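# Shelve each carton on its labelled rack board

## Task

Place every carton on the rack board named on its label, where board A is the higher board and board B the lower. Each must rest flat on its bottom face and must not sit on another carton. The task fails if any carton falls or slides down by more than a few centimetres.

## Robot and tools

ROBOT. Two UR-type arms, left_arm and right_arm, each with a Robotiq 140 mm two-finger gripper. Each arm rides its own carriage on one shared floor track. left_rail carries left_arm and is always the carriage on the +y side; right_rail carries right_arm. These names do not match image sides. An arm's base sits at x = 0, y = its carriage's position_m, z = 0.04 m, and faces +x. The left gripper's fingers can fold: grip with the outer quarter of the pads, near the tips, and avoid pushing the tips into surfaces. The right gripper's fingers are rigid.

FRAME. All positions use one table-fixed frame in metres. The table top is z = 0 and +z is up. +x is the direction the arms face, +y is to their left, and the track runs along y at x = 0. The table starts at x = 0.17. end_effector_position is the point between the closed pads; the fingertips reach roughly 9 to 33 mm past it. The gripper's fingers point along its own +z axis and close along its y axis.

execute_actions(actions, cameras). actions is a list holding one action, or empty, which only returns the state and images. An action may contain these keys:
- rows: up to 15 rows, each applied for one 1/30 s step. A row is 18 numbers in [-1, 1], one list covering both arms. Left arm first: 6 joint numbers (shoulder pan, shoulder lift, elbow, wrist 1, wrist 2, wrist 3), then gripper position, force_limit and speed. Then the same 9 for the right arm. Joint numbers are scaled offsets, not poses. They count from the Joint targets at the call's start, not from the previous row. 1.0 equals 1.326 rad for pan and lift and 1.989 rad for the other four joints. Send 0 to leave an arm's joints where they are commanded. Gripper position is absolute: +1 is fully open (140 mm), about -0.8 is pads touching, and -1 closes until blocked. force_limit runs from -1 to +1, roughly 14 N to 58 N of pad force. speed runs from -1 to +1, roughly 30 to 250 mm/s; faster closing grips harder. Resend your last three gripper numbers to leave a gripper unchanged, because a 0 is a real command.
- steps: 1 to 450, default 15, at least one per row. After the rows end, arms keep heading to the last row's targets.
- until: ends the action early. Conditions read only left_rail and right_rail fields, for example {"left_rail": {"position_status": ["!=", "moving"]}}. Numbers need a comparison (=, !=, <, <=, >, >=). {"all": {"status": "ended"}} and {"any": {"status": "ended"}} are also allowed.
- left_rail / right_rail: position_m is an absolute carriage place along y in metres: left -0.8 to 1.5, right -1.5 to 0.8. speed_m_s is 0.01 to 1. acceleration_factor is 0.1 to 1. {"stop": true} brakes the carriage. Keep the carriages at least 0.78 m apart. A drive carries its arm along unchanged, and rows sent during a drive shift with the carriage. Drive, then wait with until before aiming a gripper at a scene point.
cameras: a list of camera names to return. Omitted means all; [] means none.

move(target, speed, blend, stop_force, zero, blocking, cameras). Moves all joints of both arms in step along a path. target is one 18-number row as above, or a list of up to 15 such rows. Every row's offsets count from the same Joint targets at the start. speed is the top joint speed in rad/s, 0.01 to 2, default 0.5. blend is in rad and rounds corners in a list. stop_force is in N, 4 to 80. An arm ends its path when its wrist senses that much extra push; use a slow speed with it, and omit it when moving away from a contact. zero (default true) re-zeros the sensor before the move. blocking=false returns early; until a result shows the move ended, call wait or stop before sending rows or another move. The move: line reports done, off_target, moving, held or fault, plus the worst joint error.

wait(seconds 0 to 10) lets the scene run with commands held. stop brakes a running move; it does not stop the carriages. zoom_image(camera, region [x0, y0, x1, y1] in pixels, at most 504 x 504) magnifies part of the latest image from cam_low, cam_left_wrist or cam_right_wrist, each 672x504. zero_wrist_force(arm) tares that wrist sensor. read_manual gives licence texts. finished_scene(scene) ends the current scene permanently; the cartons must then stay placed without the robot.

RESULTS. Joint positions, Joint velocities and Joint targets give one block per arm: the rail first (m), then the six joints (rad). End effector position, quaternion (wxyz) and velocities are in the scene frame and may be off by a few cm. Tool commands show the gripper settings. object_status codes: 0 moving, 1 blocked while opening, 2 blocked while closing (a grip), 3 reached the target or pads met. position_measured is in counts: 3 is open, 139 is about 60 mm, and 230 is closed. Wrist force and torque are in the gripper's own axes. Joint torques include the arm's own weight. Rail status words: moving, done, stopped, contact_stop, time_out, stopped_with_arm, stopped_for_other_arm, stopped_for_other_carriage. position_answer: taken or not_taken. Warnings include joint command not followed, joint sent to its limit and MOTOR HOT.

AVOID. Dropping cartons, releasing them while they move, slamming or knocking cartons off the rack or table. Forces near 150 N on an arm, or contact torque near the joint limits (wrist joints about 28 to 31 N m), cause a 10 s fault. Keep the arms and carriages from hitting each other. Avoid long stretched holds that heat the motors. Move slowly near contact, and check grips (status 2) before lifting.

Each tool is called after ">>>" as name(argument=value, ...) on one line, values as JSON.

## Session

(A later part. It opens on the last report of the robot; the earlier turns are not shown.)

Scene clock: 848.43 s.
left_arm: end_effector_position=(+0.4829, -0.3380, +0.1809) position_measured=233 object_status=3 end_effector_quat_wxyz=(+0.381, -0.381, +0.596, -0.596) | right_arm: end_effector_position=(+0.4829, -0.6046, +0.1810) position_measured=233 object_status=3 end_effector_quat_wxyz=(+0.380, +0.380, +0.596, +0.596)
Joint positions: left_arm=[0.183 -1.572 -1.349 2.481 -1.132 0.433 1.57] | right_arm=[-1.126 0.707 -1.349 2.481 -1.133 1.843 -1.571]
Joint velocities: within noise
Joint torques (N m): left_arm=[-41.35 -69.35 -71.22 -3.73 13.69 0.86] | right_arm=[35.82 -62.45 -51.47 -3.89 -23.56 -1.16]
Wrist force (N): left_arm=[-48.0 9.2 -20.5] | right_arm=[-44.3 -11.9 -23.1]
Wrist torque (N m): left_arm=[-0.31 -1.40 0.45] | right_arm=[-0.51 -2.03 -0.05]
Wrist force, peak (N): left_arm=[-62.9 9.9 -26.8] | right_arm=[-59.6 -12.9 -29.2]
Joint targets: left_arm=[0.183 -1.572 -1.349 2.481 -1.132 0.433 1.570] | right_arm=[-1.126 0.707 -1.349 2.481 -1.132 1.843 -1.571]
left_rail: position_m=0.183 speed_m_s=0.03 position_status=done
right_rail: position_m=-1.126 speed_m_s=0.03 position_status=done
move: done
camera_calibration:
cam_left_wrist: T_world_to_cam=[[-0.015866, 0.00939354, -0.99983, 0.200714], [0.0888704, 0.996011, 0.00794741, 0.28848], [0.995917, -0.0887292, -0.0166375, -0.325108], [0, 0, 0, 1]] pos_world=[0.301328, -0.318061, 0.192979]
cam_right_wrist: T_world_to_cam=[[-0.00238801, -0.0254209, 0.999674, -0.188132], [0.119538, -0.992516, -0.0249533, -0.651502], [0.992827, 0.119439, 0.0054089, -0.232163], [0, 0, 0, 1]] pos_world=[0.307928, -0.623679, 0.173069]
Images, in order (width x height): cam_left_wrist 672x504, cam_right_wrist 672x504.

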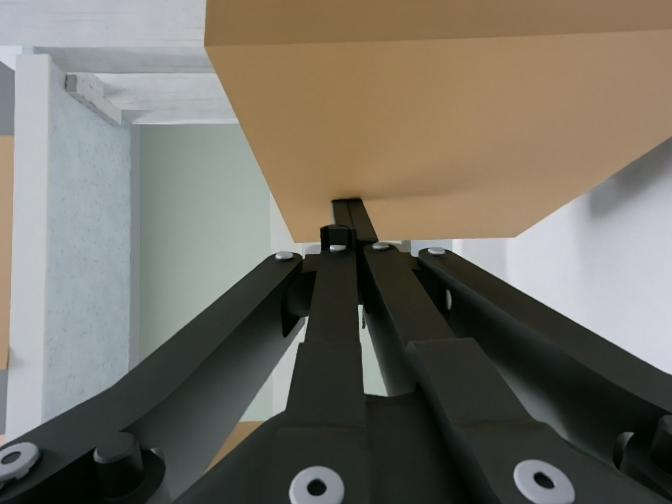

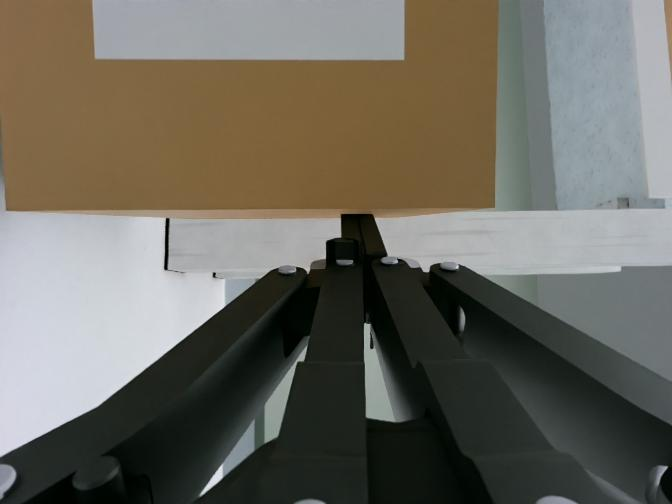

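>>> move(target=[[0,-0.1339,-0.0220,0.1112,0,0,-1,0,0,0,-0.1339,-0.0220,0.1112,0,0,-1,0,0],[0,-0.2162,-0.0466,0.1908,0,0,-1,0,0,0,-0.2162,-0.0466,0.1908,0,0,-1,0,0],[0,-0.2822,-0.0771,0.2653,0,0,-1,0,0,0,-0.2822,-0.0771,0.2653,0,0,-1,0,0]], speed=0.22, blend=0.02, cameras=["cam_left_wrist"])

>>> execute_actions(actions=[{"left_rail":{"position_m":0.3095,"speed_m_s":0.06,"acceleration_factor":0.1},"right_rail":{"position_m":-0.9995,"speed_m_s":0.06,"acceleration_factor":0.1},"steps":150,"until":{"all":{"status":"ended"}}}], cameras=["cam_left_wrist","cam_right_wrist"])

Scene clock: 867.17 s.
left_arm: end_effector_position=(+0.4829, -0.3377, +0.3813) position_measured=233 object_status=3 end_effector_quat_wxyz=(+0.381, -0.381, +0.596, -0.596) | right_arm: end_effector_position=(+0.4827, -0.6048, +0.3814) position_measured=233 object_status=3 end_effector_quat_wxyz=(+0.380, +0.380, +0.596, +0.596)
Joint positions: left_arm=[0.183 -1.572 -1.723 2.328 -0.604 0.433 1.57] | right_arm=[-1.126 0.707 -1.723 2.328 -0.605 1.842 -1.571]
Joint velocities: within noise
Joint torques (N m): left_arm=[-39.93 -44.39 -80.47 -2.26 17.85 1.71] | right_arm=[29.06 -41.31 -63.56 -4.27 -16.69 -1]
Wrist force (N): left_arm=[-44.8 9.7 -19.1] | right_arm=[-41.3 -12.6 -21.5]
Wrist torque (N m): left_arm=[-0.25 -1.28 0.42] | right_arm=[-0.57 -2.00 -0.12]
Wrist force, peak (N): left_arm=[-69.9 9.1 -30.1] | right_arm=[-66.8 -12.9 -32.4]
Joint targets: left_arm=[0.183 -1.572 -1.723 2.328 -0.604 0.433 1.570] | right_arm=[-1.126 0.707 -1.723 2.328 -0.605 1.843 -1.571]
left_rail: position_m=0.183 speed_m_s=0.03 position_status=done
right_rail: position_m=-1.126 speed_m_s=0.03 position_status=done
move: done
camera_calibration:
cam_left_wrist: T_world_to_cam=[[-0.015866, 0.00954741, -0.999829, 0.401096], [0.0888544, 0.996012, 0.00810096, 0.286531], [0.995918, -0.0887107, -0.0166511, -0.321739], [0, 0, 0, 1]] pos_world=[0.30133, -0.317759, 0.393349]
Images, in order (width x height): cam_left_wrist 672x504.

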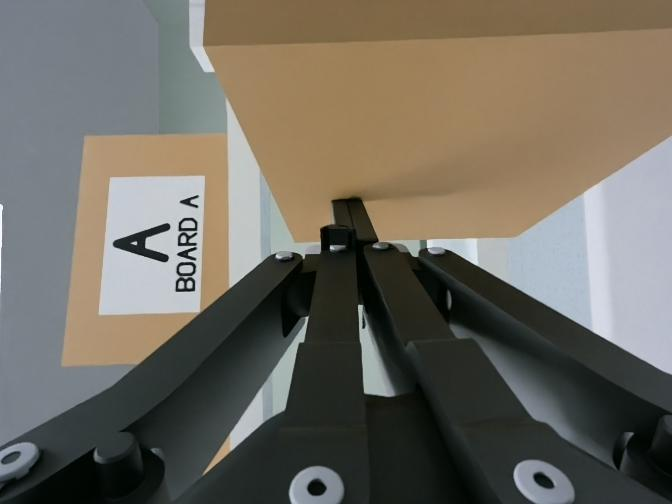

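Scene clock: 870.40 s.
left_arm: end_effector_position=(+0.4829, -0.2110, +0.3814) position_measured=233 object_status=3 end_effector_quat_wxyz=(+0.381, -0.381, +0.596, -0.596) | right_arm: end_effector_position=(+0.4827, -0.4785, +0.3814) position_measured=233 object_status=3 end_effector_quat_wxyz=(+0.380, +0.380, +0.596, +0.596)
Joint positions: left_arm=[0.309 -1.572 -1.723 2.328 -0.604 0.433 1.57] | right_arm=[-1 0.707 -1.723 2.328 -0.605 1.842 -1.571]
Joint velocities: within noise
Joint torques (N m): left_arm=[-14.57 -41.08 -67.08 -6.4 22.76 1.26] | right_arm=[25.54 -41.66 -54.09 -8.06 -11.22 -0.81]
Wrist force (N): left_arm=[-41.8 9.8 -17.6] | right_arm=[-37.7 -12.4 -20.6]
Wrist torque (N m): left_arm=[-0.25 -1.10 0.43] | right_arm=[-0.56 -1.97 -0.12]
Wrist force, peak (N): left_arm=[-50.3 10.2 -21.7] | right_arm=[-47.9 -12.3 -24.6]
Joint targets: left_arm=[0.310 -1.572 -1.723 2.328 -0.604 0.433 1.570] | right_arm=[-0.999 0.707 -1.723 2.328 -0.605 1.843 -1.571]
Tool commands: left_gripper/position=-1.0 left_gripper/force_limit=+0.0 left_gripper/speed=+0.0 right_gripper/position=-1.0 right_gripper/force_limit=+0.0 right_gripper/speed=+0.0
left_rail: position_m=0.309 position_m_goal=0.310 speed_m_s=0.06 position_status=done
right_rail: position_m=-1.000 speed_m_s=0.06 position_status=done
camera_calibration:
cam_left_wrist: T_world_to_cam=[[-0.0158661, 0.00952801, -0.999829, 0.399964], [0.0888526, 0.996012, 0.00808165, 0.160295], [0.995918, -0.0887092, -0.0166494, -0.310502], [0, 0, 0, 1]] pos_world=[0.301338, -0.191011, 0.393431]
cam_right_wrist: T_world_to_cam=[[-0.00227889, -0.0253308, 0.999677, -0.385338], [0.119656, -0.992504, -0.0248763, -0.521447], [0.992813, 0.119561, 0.0052928, -0.24794], [0, 0, 0, 1]] pos_world=[0.307675, -0.497655, 0.373554]
Images, in order (width x height): cam_left_wrist 672x504, cam_right_wrist 672x504.

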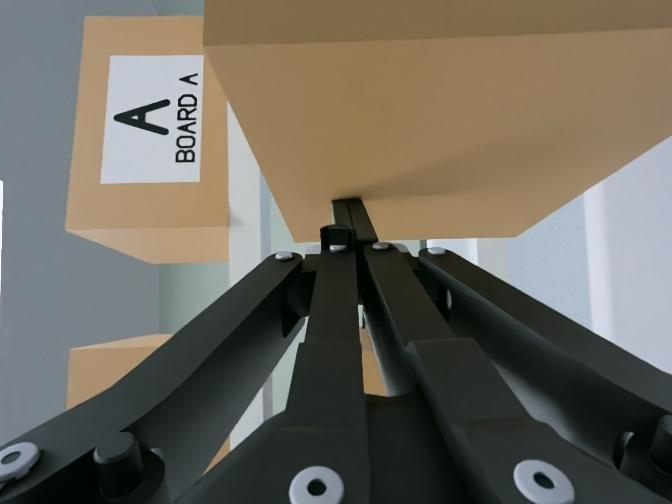

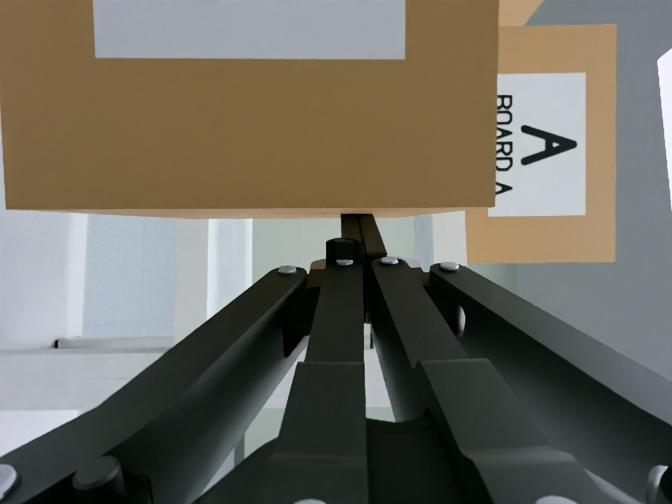

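>>> execute_actions(actions=[{"left_rail":{"position_m":0.3077,"speed_m_s":0.03},"right_rail":{"position_m":-0.9977,"speed_m_s":0.03},"steps":60,"until":{"all":{"status":"ended"}}}], cameras=[])

>>> move(target=[[0.0590,0.0200,-0.0109,-0.0024,0.0393,0,-1,0,0,-0.0374,0.0200,-0.0109,-0.0024,-0.0250,0,-1,0,0],[0.1337,0.0495,-0.0278,-0.0052,0.0891,0,-1,0,0,-0.0817,0.0495,-0.0278,-0.0052,-0.0546,0,-1,0,0],[0.2028,0.0812,-0.0472,-0.0070,0.1352,0,-1,0,0,-0.1204,0.0812,-0.0472,-0.0070,-0.0804,0,-1,0,0],[0.2670,0.1147,-0.0688,-0.0077,0.1780,0,-1,0,0,-0.1544,0.1147,-0.0688,-0.0077,-0.1030,0,-1,0,0],[0.3254,0.1493,-0.0925,-0.0071,0.2169,0,-1,0,0,-0.1839,0.1493,-0.0925,-0.0071,-0.1227,0,-1,0,0],[0.4035,0.2026,-0.1317,-0.0034,0.2690,0,-1,0,0,-0.2216,0.2026,-0.1317,-0.0034,-0.1478,0,-1,0,0],[0.4714,0.2568,-0.1749,0.0037,0.3142,0,-1,0,0,-0.2528,0.2568,-0.1749,0.0037,-0.1686,0,-1,0,0]], speed=0.19, blend=0.02, cameras=["cam_left_wrist"])

>>> move(target=[0,0.0365,0.0183,-0.0426,0,0,-1,0,0,0,0.0365,0.0183,-0.0426,0,0,-1,0,0], speed=0.06, stop_force=20, cameras=["cam_left_wrist","cam_right_wrist"])

Scene clock: 885.20 s.
left_arm: end_effector_position=(+0.4829, -0.2126, +0.3813) position_measured=233 object_status=3 end_effector_quat_wxyz=(+0.381, -0.381, +0.596, -0.596) | right_arm: end_effector_position=(+0.4827, -0.4768, +0.3814) position_measured=233 object_status=3 end_effector_quat_wxyz=(+0.380, +0.380, +0.596, +0.596)
Joint positions: left_arm=[0.308 -1.571 -1.723 2.328 -0.604 0.433 1.57] | right_arm=[-0.998 0.707 -1.723 2.328 -0.605 1.843 -1.571]
Joint velocities: within noise
Joint torques (N m): left_arm=[-29.21 -39.97 -77.95 -9.46 21.46 1.64] | right_arm=[20.61 -37.59 -58.15 -12.21 -15.96 -1.05]
Wrist force (N): left_arm=[-65.7 9.8 -27.9] | right_arm=[-62.4 -13.1 -31.1]
Wrist torque (N m): left_arm=[-0.22 -1.97 0.40] | right_arm=[-0.49 -2.47 -0.13]
Wrist force, peak (N): left_arm=[-65.7 9.8 -27.9] | right_arm=[-62.4 -13.1 -31.1]
Joint targets: left_arm=[0.308 -1.572 -1.723 2.328 -0.604 0.433 1.570] | right_arm=[-0.998 0.707 -1.723 2.328 -0.605 1.843 -1.571]
Tool commands: left_gripper/position=-1.0 left_gripper/force_limit=+0.0 left_gripper/speed=+0.0 right_gripper/position=-1.0 right_gripper/force_limit=+0.0 right_gripper/speed=+0.0
left_rail: position_m=0.308 speed_m_s=0.03 position_status=done
right_rail: position_m=-0.998 speed_m_s=0.03 position_status=done
No camera images: "cameras" was empty.

Scene clock: 888.97 s.
left_arm: end_effector_position=(+0.7933, -0.2101, +0.3810) position_measured=233 object_status=3 end_effector_quat_wxyz=(+0.380, -0.381, +0.596, -0.596) | right_arm: end_effector_position=(+0.7926, -0.4786, +0.3811) position_measured=233 object_status=3 end_effector_quat_wxyz=(+0.380, +0.380, +0.596, +0.596)
Joint positions: left_arm=[0.308 -0.947 -1.383 1.98 -0.597 1.058 1.57] | right_arm=[-0.998 0.372 -1.383 1.98 -0.597 1.507 -1.571]
Joint velocities: within noise
Joint torques (N m): left_arm=[-16.86 -44.27 -76.2 -3.82 19.19 1.66] | right_arm=[13.98 -52.89 -55.56 -2.67 -19.44 -1.27]
Wrist force (N): left_arm=[-34.9 10.3 -15.2] | right_arm=[-30.6 -12.4 -17.6]
Wrist torque (N m): left_arm=[-0.29 -1.02 0.43] | right_arm=[-0.49 -2.01 -0.03]
Wrist force, peak (N): left_arm=[-66.8 9.4 -28.5] | right_arm=[-63.6 -13.1 -30.8]
Joint targets: left_arm=[0.308 -0.947 -1.383 1.980 -0.597 1.058 1.570] | right_arm=[-0.998 0.372 -1.382 1.980 -0.597 1.507 -1.571]
left_rail: position_m=0.308 speed_m_s=0.03 position_status=done
right_rail: position_m=-0.998 speed_m_s=0.03 position_status=done
move: done
camera_calibration:
cam_left_wrist: T_world_to_cam=[[-0.0162043, 0.00941544, -0.999824, 0.404779], [0.0887995, 0.996018, 0.00794041, 0.131968], [0.995918, -0.0886552, -0.0169759, -0.619443], [0, 0, 0, 1]] pos_world=[0.611755, -0.19017, 0.393144]
Images, in order (width x height): cam_left_wrist 672x504.

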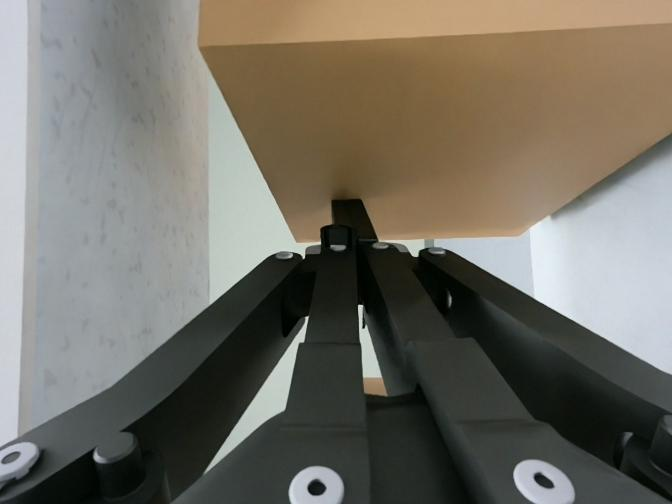

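Scene clock: 891.07 s.
left_arm: end_effector_position=(+0.7938, -0.2104, +0.3593) position_measured=233 object_status=3 end_effector_quat_wxyz=(+0.381, -0.381, +0.596, -0.596) | right_arm: end_effector_position=(+0.7933, -0.4785, +0.3587) position_measured=233 object_status=3 end_effector_quat_wxyz=(+0.380, +0.380, +0.596, +0.596)
Joint positions: left_arm=[0.308 -0.947 -1.359 1.998 -0.638 1.058 1.57] | right_arm=[-0.998 0.372 -1.358 1.998 -0.64 1.507 -1.571]
Joint velocities: within noise
Joint torques (N m): left_arm=[-27.6 -71.22 -60.45 -1.4 19.89 1.57] | right_arm=[28.83 -65.55 -43.04 0.45 -19.3 -1.34]
Wrist force (N): left_arm=[-39.2 -6.0 -13.6] | right_arm=[-36.5 2.0 -15.2]
Wrist torque (N m): left_arm=[0.16 -1.14 0.28] | right_arm=[-0.85 -2.18 0.13]
Wrist force, peak (N): left_arm=[-42.6 -22.6 -25.9] | right_arm=[-38.0 14.9 -31.8]
Joint targets: left_arm=[0.308 -0.947 -1.359 1.998 -0.638 1.058 1.570] | right_arm=[-0.998 0.372 -1.358 1.998 -0.640 1.507 -1.571]
left_rail: position_m=0.308 speed_m_s=0.03 position_status=done
right_rail: position_m=-0.998 speed_m_s=0.03 position_status=done
move: contact (left_arm, right_arm); left_arm: the wrist 1 is farthest, 0.044 rad from its target; right_arm: the wrist 1 is farthest, 0.042 rad from its target
camera_calibration:
cam_left_wrist: T_world_to_cam=[[-0.0159871, 0.00911067, -0.999831, 0.382862], [0.0886914, 0.99603, 0.00765787, 0.132528], [0.995931, -0.088554, -0.0167317, -0.620402], [0, 0, 0, 1]] pos_world=[0.612245, -0.190429, 0.371402]
cam_right_wrist: T_world_to_cam=[[-0.00261408, -0.0255006, 0.999671, -0.361669], [0.119747, -0.992489, -0.0250042, -0.55911], [0.992801, 0.119643, 0.00564807, -0.556253], [0, 0, 0, 1]] pos_world=[0.618255, -0.497582, 0.350712]
Images, in order (width x height): cam_left_wrist 672x504, cam_right_wrist 672x504.

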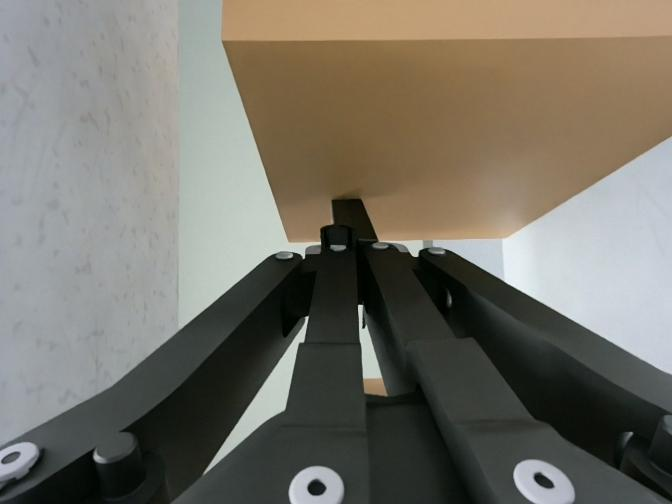

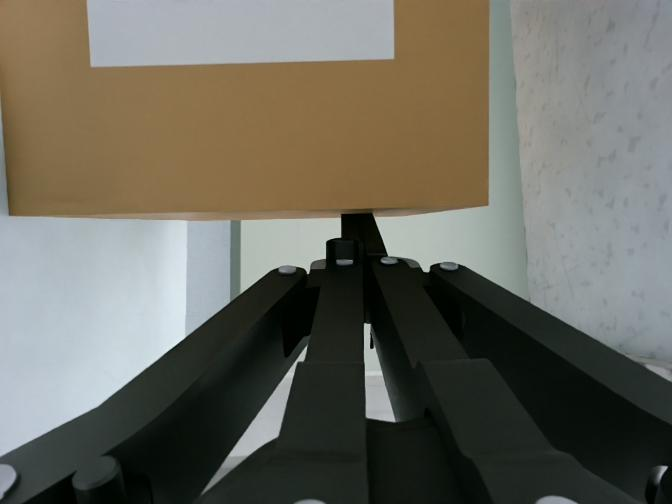

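>>> move(target=[0,0.0075,0.0042,-0.0092,0,0,-1,0,0,0,0.0075,0.0042,-0.0092,0,0,-1,0,0], speed=0.06, stop_force=25, cameras=[])

>>> execute_actions(actions=[{"left_rail":{"position_m":0.325,"speed_m_s":0.06,"acceleration_factor":0.4},"right_rail":{"position_m":-1.015,"speed_m_s":0.06,"acceleration_factor":0.4},"steps":60,"until":{"all":{"status":"ended"}}}], cameras=["cam_right_wrist","cam_left_wrist"])

Scene clock: 897.97 s.
left_arm: end_effector_position=(+0.7937, -0.2103, +0.3534) position_measured=233 object_status=3 end_effector_quat_wxyz=(+0.381, -0.381, +0.596, -0.596) | right_arm: end_effector_position=(+0.7930, -0.4785, +0.3510) position_measured=233 object_status=3 end_effector_quat_wxyz=(+0.380, +0.380, +0.596, +0.596)
Joint positions: left_arm=[0.308 -0.947 -1.353 2.003 -0.65 1.058 1.57] | right_arm=[-0.998 0.372 -1.35 2.005 -0.655 1.507 -1.571]
Joint velocities: within noise
Joint torques (N m): left_arm=[-42.11 -51.66 -57.18 -1.09 19.51 1.56] | right_arm=[44.82 -45.14 -35.2 5.42 -19.22 -1.3]
Wrist force (N): left_arm=[-54.8 -23.2 -26.5] | right_arm=[-49.1 20.2 -29.8]
Wrist torque (N m): left_arm=[0.61 -1.65 0.06] | right_arm=[-1.52 -2.36 0.37]
Wrist force, peak (N): left_arm=[-57.3 -34.9 -35.6] | right_arm=[-49.7 29.5 -40.0]
Joint targets: left_arm=[0.308 -0.947 -1.353 2.003 -0.650 1.058 1.570] | right_arm=[-0.998 0.372 -1.350 2.005 -0.655 1.507 -1.571]
left_rail: position_m=0.308 speed_m_s=0.03 position_status=done
right_rail: position_m=-0.998 speed_m_s=0.03 position_status=done
move: contact (left_arm, right_arm)
No camera images: "cameras" was empty.

Scene clock: 898.73 s.
left_arm: end_effector_position=(+0.7936, -0.1931, +0.3534) position_measured=233 object_status=3 end_effector_quat_wxyz=(+0.380, -0.381, +0.596, -0.596) end_effector_velocity=(+0.000, +0.001, -0.002) end_effector_angular_velocity=(+0.002, +0.002, +0.001) | right_arm: end_effector_position=(+0.7928, -0.4956, +0.3509) position_measured=233 object_status=3 end_effector_quat_wxyz=(+0.380, +0.380, +0.596, +0.596)
Joint positions: left_arm=[0.325 -0.947 -1.353 2.003 -0.65 1.058 1.57] | right_arm=[-1.015 0.372 -1.35 2.005 -0.655 1.507 -1.571]
Joint velocities: left_arm=[0.001 0 0.002 0 0.001 -0.001 -0.001] | right_arm=[within noise]
Joint torques (N m): left_arm=[11.76 -61.96 -32.61 -3.58 -1.99 1.72] | right_arm=[-48.06 -65.22 -46.83 -10.95 14.17 -1.07]
Wrist force (N): left_arm=[-0.6 1.4 0.1] | right_arm=[41.7 -4.5 -36.8]
Wrist torque (N m): left_arm=[-0.06 0.15 0.37] | right_arm=[-1.28 -5.52 -0.52]
Wrist force, peak (N): left_arm=[-55.1 -23.6 -26.1] | right_arm=[-49.4 20.4 -30.1]
Joint targets: left_arm=[0.325 -0.947 -1.353 2.003 -0.650 1.058 1.570] | right_arm=[-1.015 0.372 -1.350 2.005 -0.655 1.507 -1.571]
Tool commands: left_gripper/position=-1.0 left_gripper/force_limit=+0.0 left_gripper/speed=+0.0 right_gripper/position=-1.0 right_gripper/force_limit=+0.0 right_gripper/speed=+0.0
left_rail: position_m=0.325 speed_m_s=0.06 position_status=done
right_rail: position_m=-1.015 speed_m_s=0.06 position_status=done
camera_calibration:
cam_left_wrist: T_world_to_cam=[[-0.0157799, 0.00882679, -0.999837, 0.376567], [0.0888155, 0.996021, 0.00739137, 0.115434], [0.995923, -0.0886843, -0.0165011, -0.618912], [0, 0, 0, 1]] pos_world=[0.612079, -0.173186, 0.36544]
cam_right_wrist: T_world_to_cam=[[-0.00265087, -0.0255198, 0.999671, -0.354311], [0.120138, -0.992442, -0.0250166, -0.576522], [0.992754, 0.120032, 0.00569672, -0.553501], [0, 0, 0, 1]] pos_world=[0.617813, -0.514768, 0.342924]
Images, in order (width x height): cam_left_wrist 672x504, cam_right_wrist 672x504.

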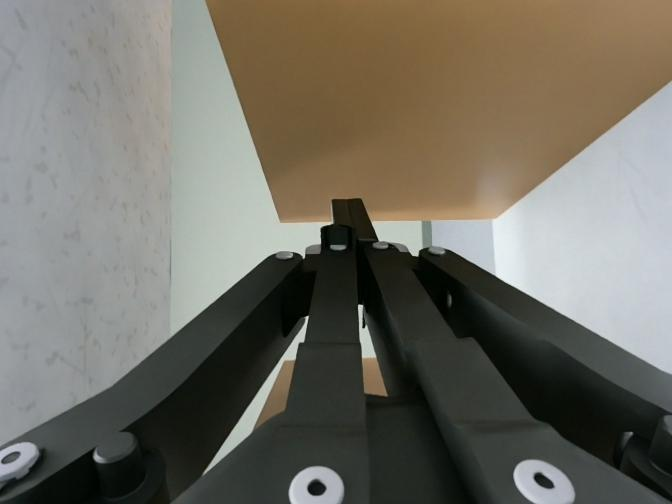

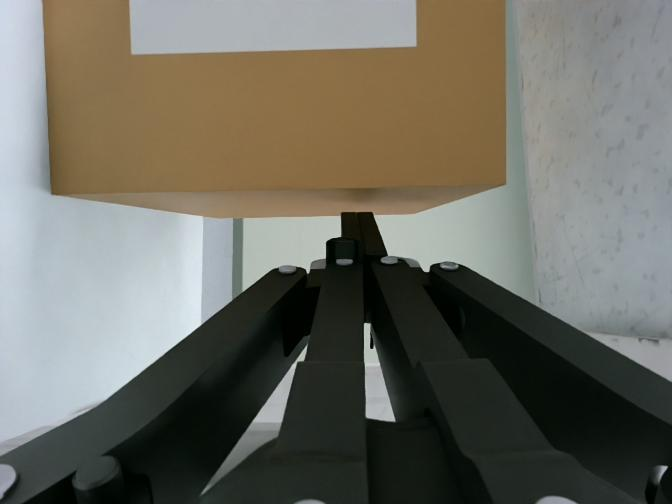

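>>> execute_actions(actions=[{"right_rail":{"position_m":-1.0085,"speed_m_s":0.06},"steps":60,"until":{"all":{"status":"ended"}}}], cameras=["cam_right_wrist"])

Scene clock: 902.37 s.
left_arm: end_effector_position=(+0.7937, -0.1929, +0.3534) position_measured=233 object_status=3 end_effector_quat_wxyz=(+0.381, -0.381, +0.596, -0.596) | right_arm: end_effector_position=(+0.7933, -0.4896, +0.3513) position_measured=233 object_status=3 end_effector_quat_wxyz=(+0.381, +0.380, +0.596, +0.596) end_effector_velocity=(+0.000, +0.000, -0.001) end_effector_angular_velocity=(-0.002, +0.001, +0.000)
Joint positions: left_arm=[0.325 -0.947 -1.353 2.003 -0.65 1.058 1.57] | right_arm=[-1.009 0.371 -1.35 2.005 -0.655 1.507 -1.571]
Joint velocities: left_arm=[within noise] | right_arm=[0.001 -0.001 0 0.001 0 0 -0.001]
Joint torques (N m): left_arm=[12.07 -81.65 -37.06 -5.24 -1.88 1.4] | right_arm=[9.5 -47.9 -27.48 -0.58 -2.3 -0.78]
Wrist force (N): left_arm=[-0.7 1.6 0.2] | right_arm=[7.3 0.7 -1.0]
Wrist torque (N m): left_arm=[-0.03 0.18 0.37] | right_arm=[0.38 -1.82 0.07]
Wrist force, peak (N): left_arm=[-0.7 1.9 0.2] | right_arm=[37.5 2.0 -72.6]
Joint targets: left_arm=[0.325 -0.947 -1.353 2.003 -0.650 1.058 1.570] | right_arm=[-1.009 0.372 -1.350 2.005 -0.655 1.507 -1.571]
Tool commands: left_gripper/position=-1.0 left_gripper/force_limit=+0.0 left_gripper/speed=+0.0 right_gripper/position=-1.0 right_gripper/force_limit=+0.0 right_gripper/speed=+0.0
left_rail: position_m=0.325 speed_m_s=0.06 position_status=done
right_rail: position_m=-1.009 position_m_goal=-1.008 speed_m_s=0.06 position_status=done
camera_calibration:
cam_right_wrist: T_world_to_cam=[[-0.00334751, -0.02578, 0.999662, -0.354178], [0.119391, -0.992528, -0.0251962, -0.570036], [0.992842, 0.119266, 0.0064004, -0.555374], [0, 0, 0, 1]] pos_world=[0.61827, -0.50867, 0.34325]
Images, in order (width x height): cam_right_wrist 672x504.

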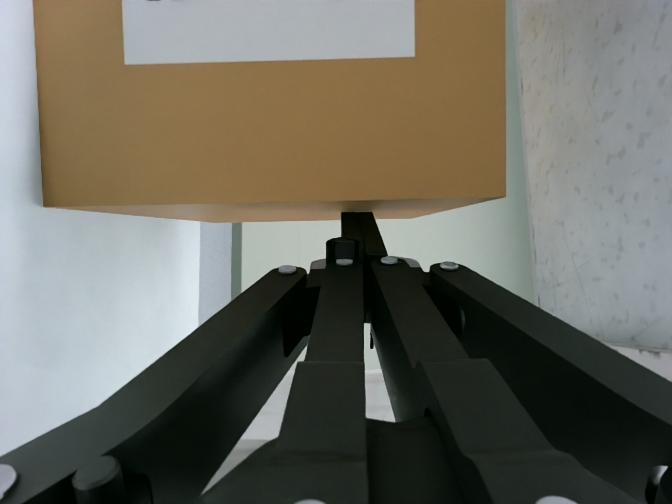

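>>> move(target=[[-0.0673,-0.0542,0.0432,-0.0071,-0.0449,0,-1,0,0,0.0312,-0.0542,0.0432,-0.0071,0.0208,0,-1,0,0],[-0.1454,-0.1075,0.0824,-0.0107,-0.0969,0,-1,0,0,0.0684,-0.1075,0.0824,-0.0107,0.0456,0,-1,0,0],[-0.5430,-0.3026,0.1757,0.0252,-0.3620,0,-1,0,0,0.3009,-0.3026,0.1757,0.0252,0.2006,0,-1,0,0]], speed=[0.25,0.4,0.7], blend=0.03, cameras=["cam_left_wrist","cam_right_wrist","cam_low"])

Scene clock: 915.37 s.
left_arm: end_effector_position=(+0.4480, -0.1939, +0.3817) position_measured=233 object_status=3 end_effector_quat_wxyz=(+0.380, -0.381, +0.595, -0.596) | right_arm: end_effector_position=(+0.4466, -0.4885, +0.3803) position_measured=233 object_status=3 end_effector_quat_wxyz=(+0.381, +0.380, +0.595, +0.597)
Joint positions: left_arm=[0.325 -1.666 -1.754 2.352 -0.6 0.338 1.57] | right_arm=[-1.008 0.77 -1.751 2.354 -0.605 1.906 -1.571]
Joint velocities: within noise
Joint torques (N m): left_arm=[-15.89 -44.28 -31.09 1.97 -2.01 1.52] | right_arm=[10.81 -34.84 -28.65 0.47 4.16 -0.15]
Wrist force (N): left_arm=[-0.5 1.4 0.3] | right_arm=[6.4 0.7 -0.8]
Wrist torque (N m): left_arm=[-0.04 0.15 0.37] | right_arm=[0.39 -1.64 0.04]
Wrist force, peak (N): left_arm=[-3.3 1.3 2.0] | right_arm=[7.6 0.9 -3.2]
Joint targets: left_arm=[0.325 -1.666 -1.754 2.352 -0.600 0.338 1.570] | right_arm=[-1.009 0.771 -1.752 2.354 -0.605 1.906 -1.571]
left_rail: position_m=0.325 speed_m_s=0.06 position_status=done
right_rail: position_m=-1.008 speed_m_s=0.06 position_status=done
move: done
camera_calibration:
cam_left_wrist: T_world_to_cam=[[-0.0160384, 0.00716706, -0.999846, 0.399218], [0.0886806, 0.996044, 0.0057173, 0.147369], [0.995931, -0.0885752, -0.0166105, -0.274239], [0, 0, 0, 1]] pos_world=[0.266457, -0.173937, 0.393759]
cam_right_wrist: T_world_to_cam=[[-0.00391164, -0.0269057, 0.99963, -0.384555], [0.119774, -0.992454, -0.0262439, -0.526586], [0.992793, 0.119627, 0.00710473, -0.211604], [0, 0, 0, 1]] pos_world=[0.271646, -0.507646, 0.372097]

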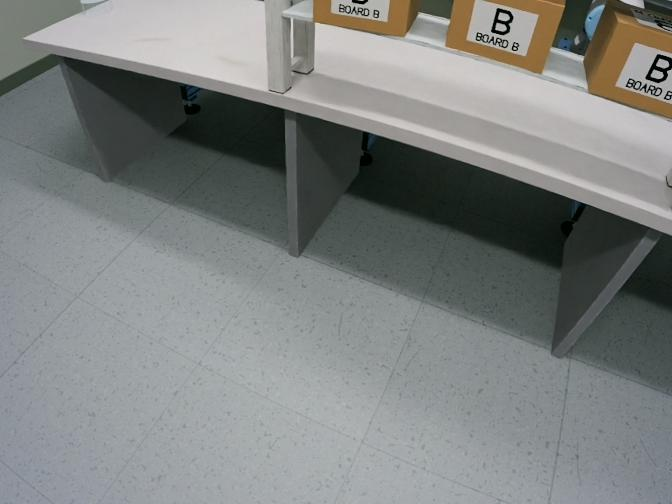

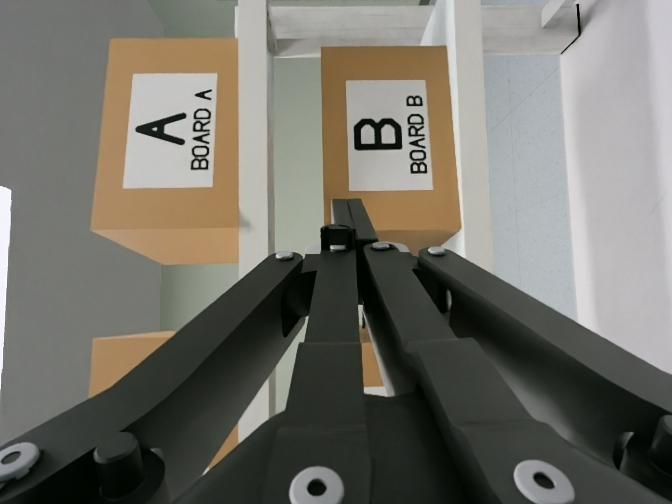

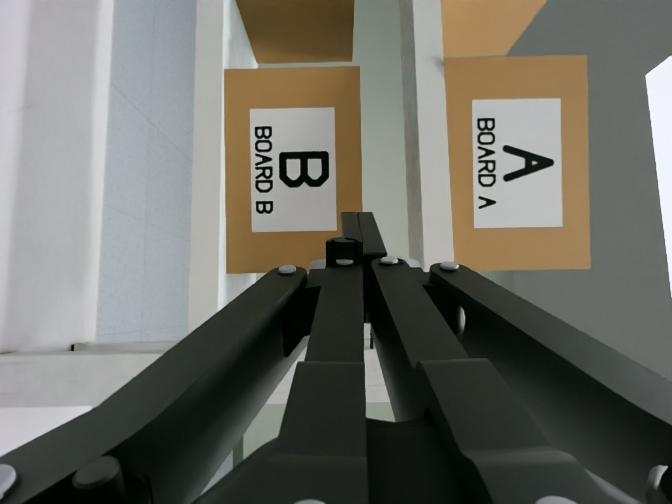

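All placed.

>>> finished_scene(scene=2)

The scene is finished: the task was done.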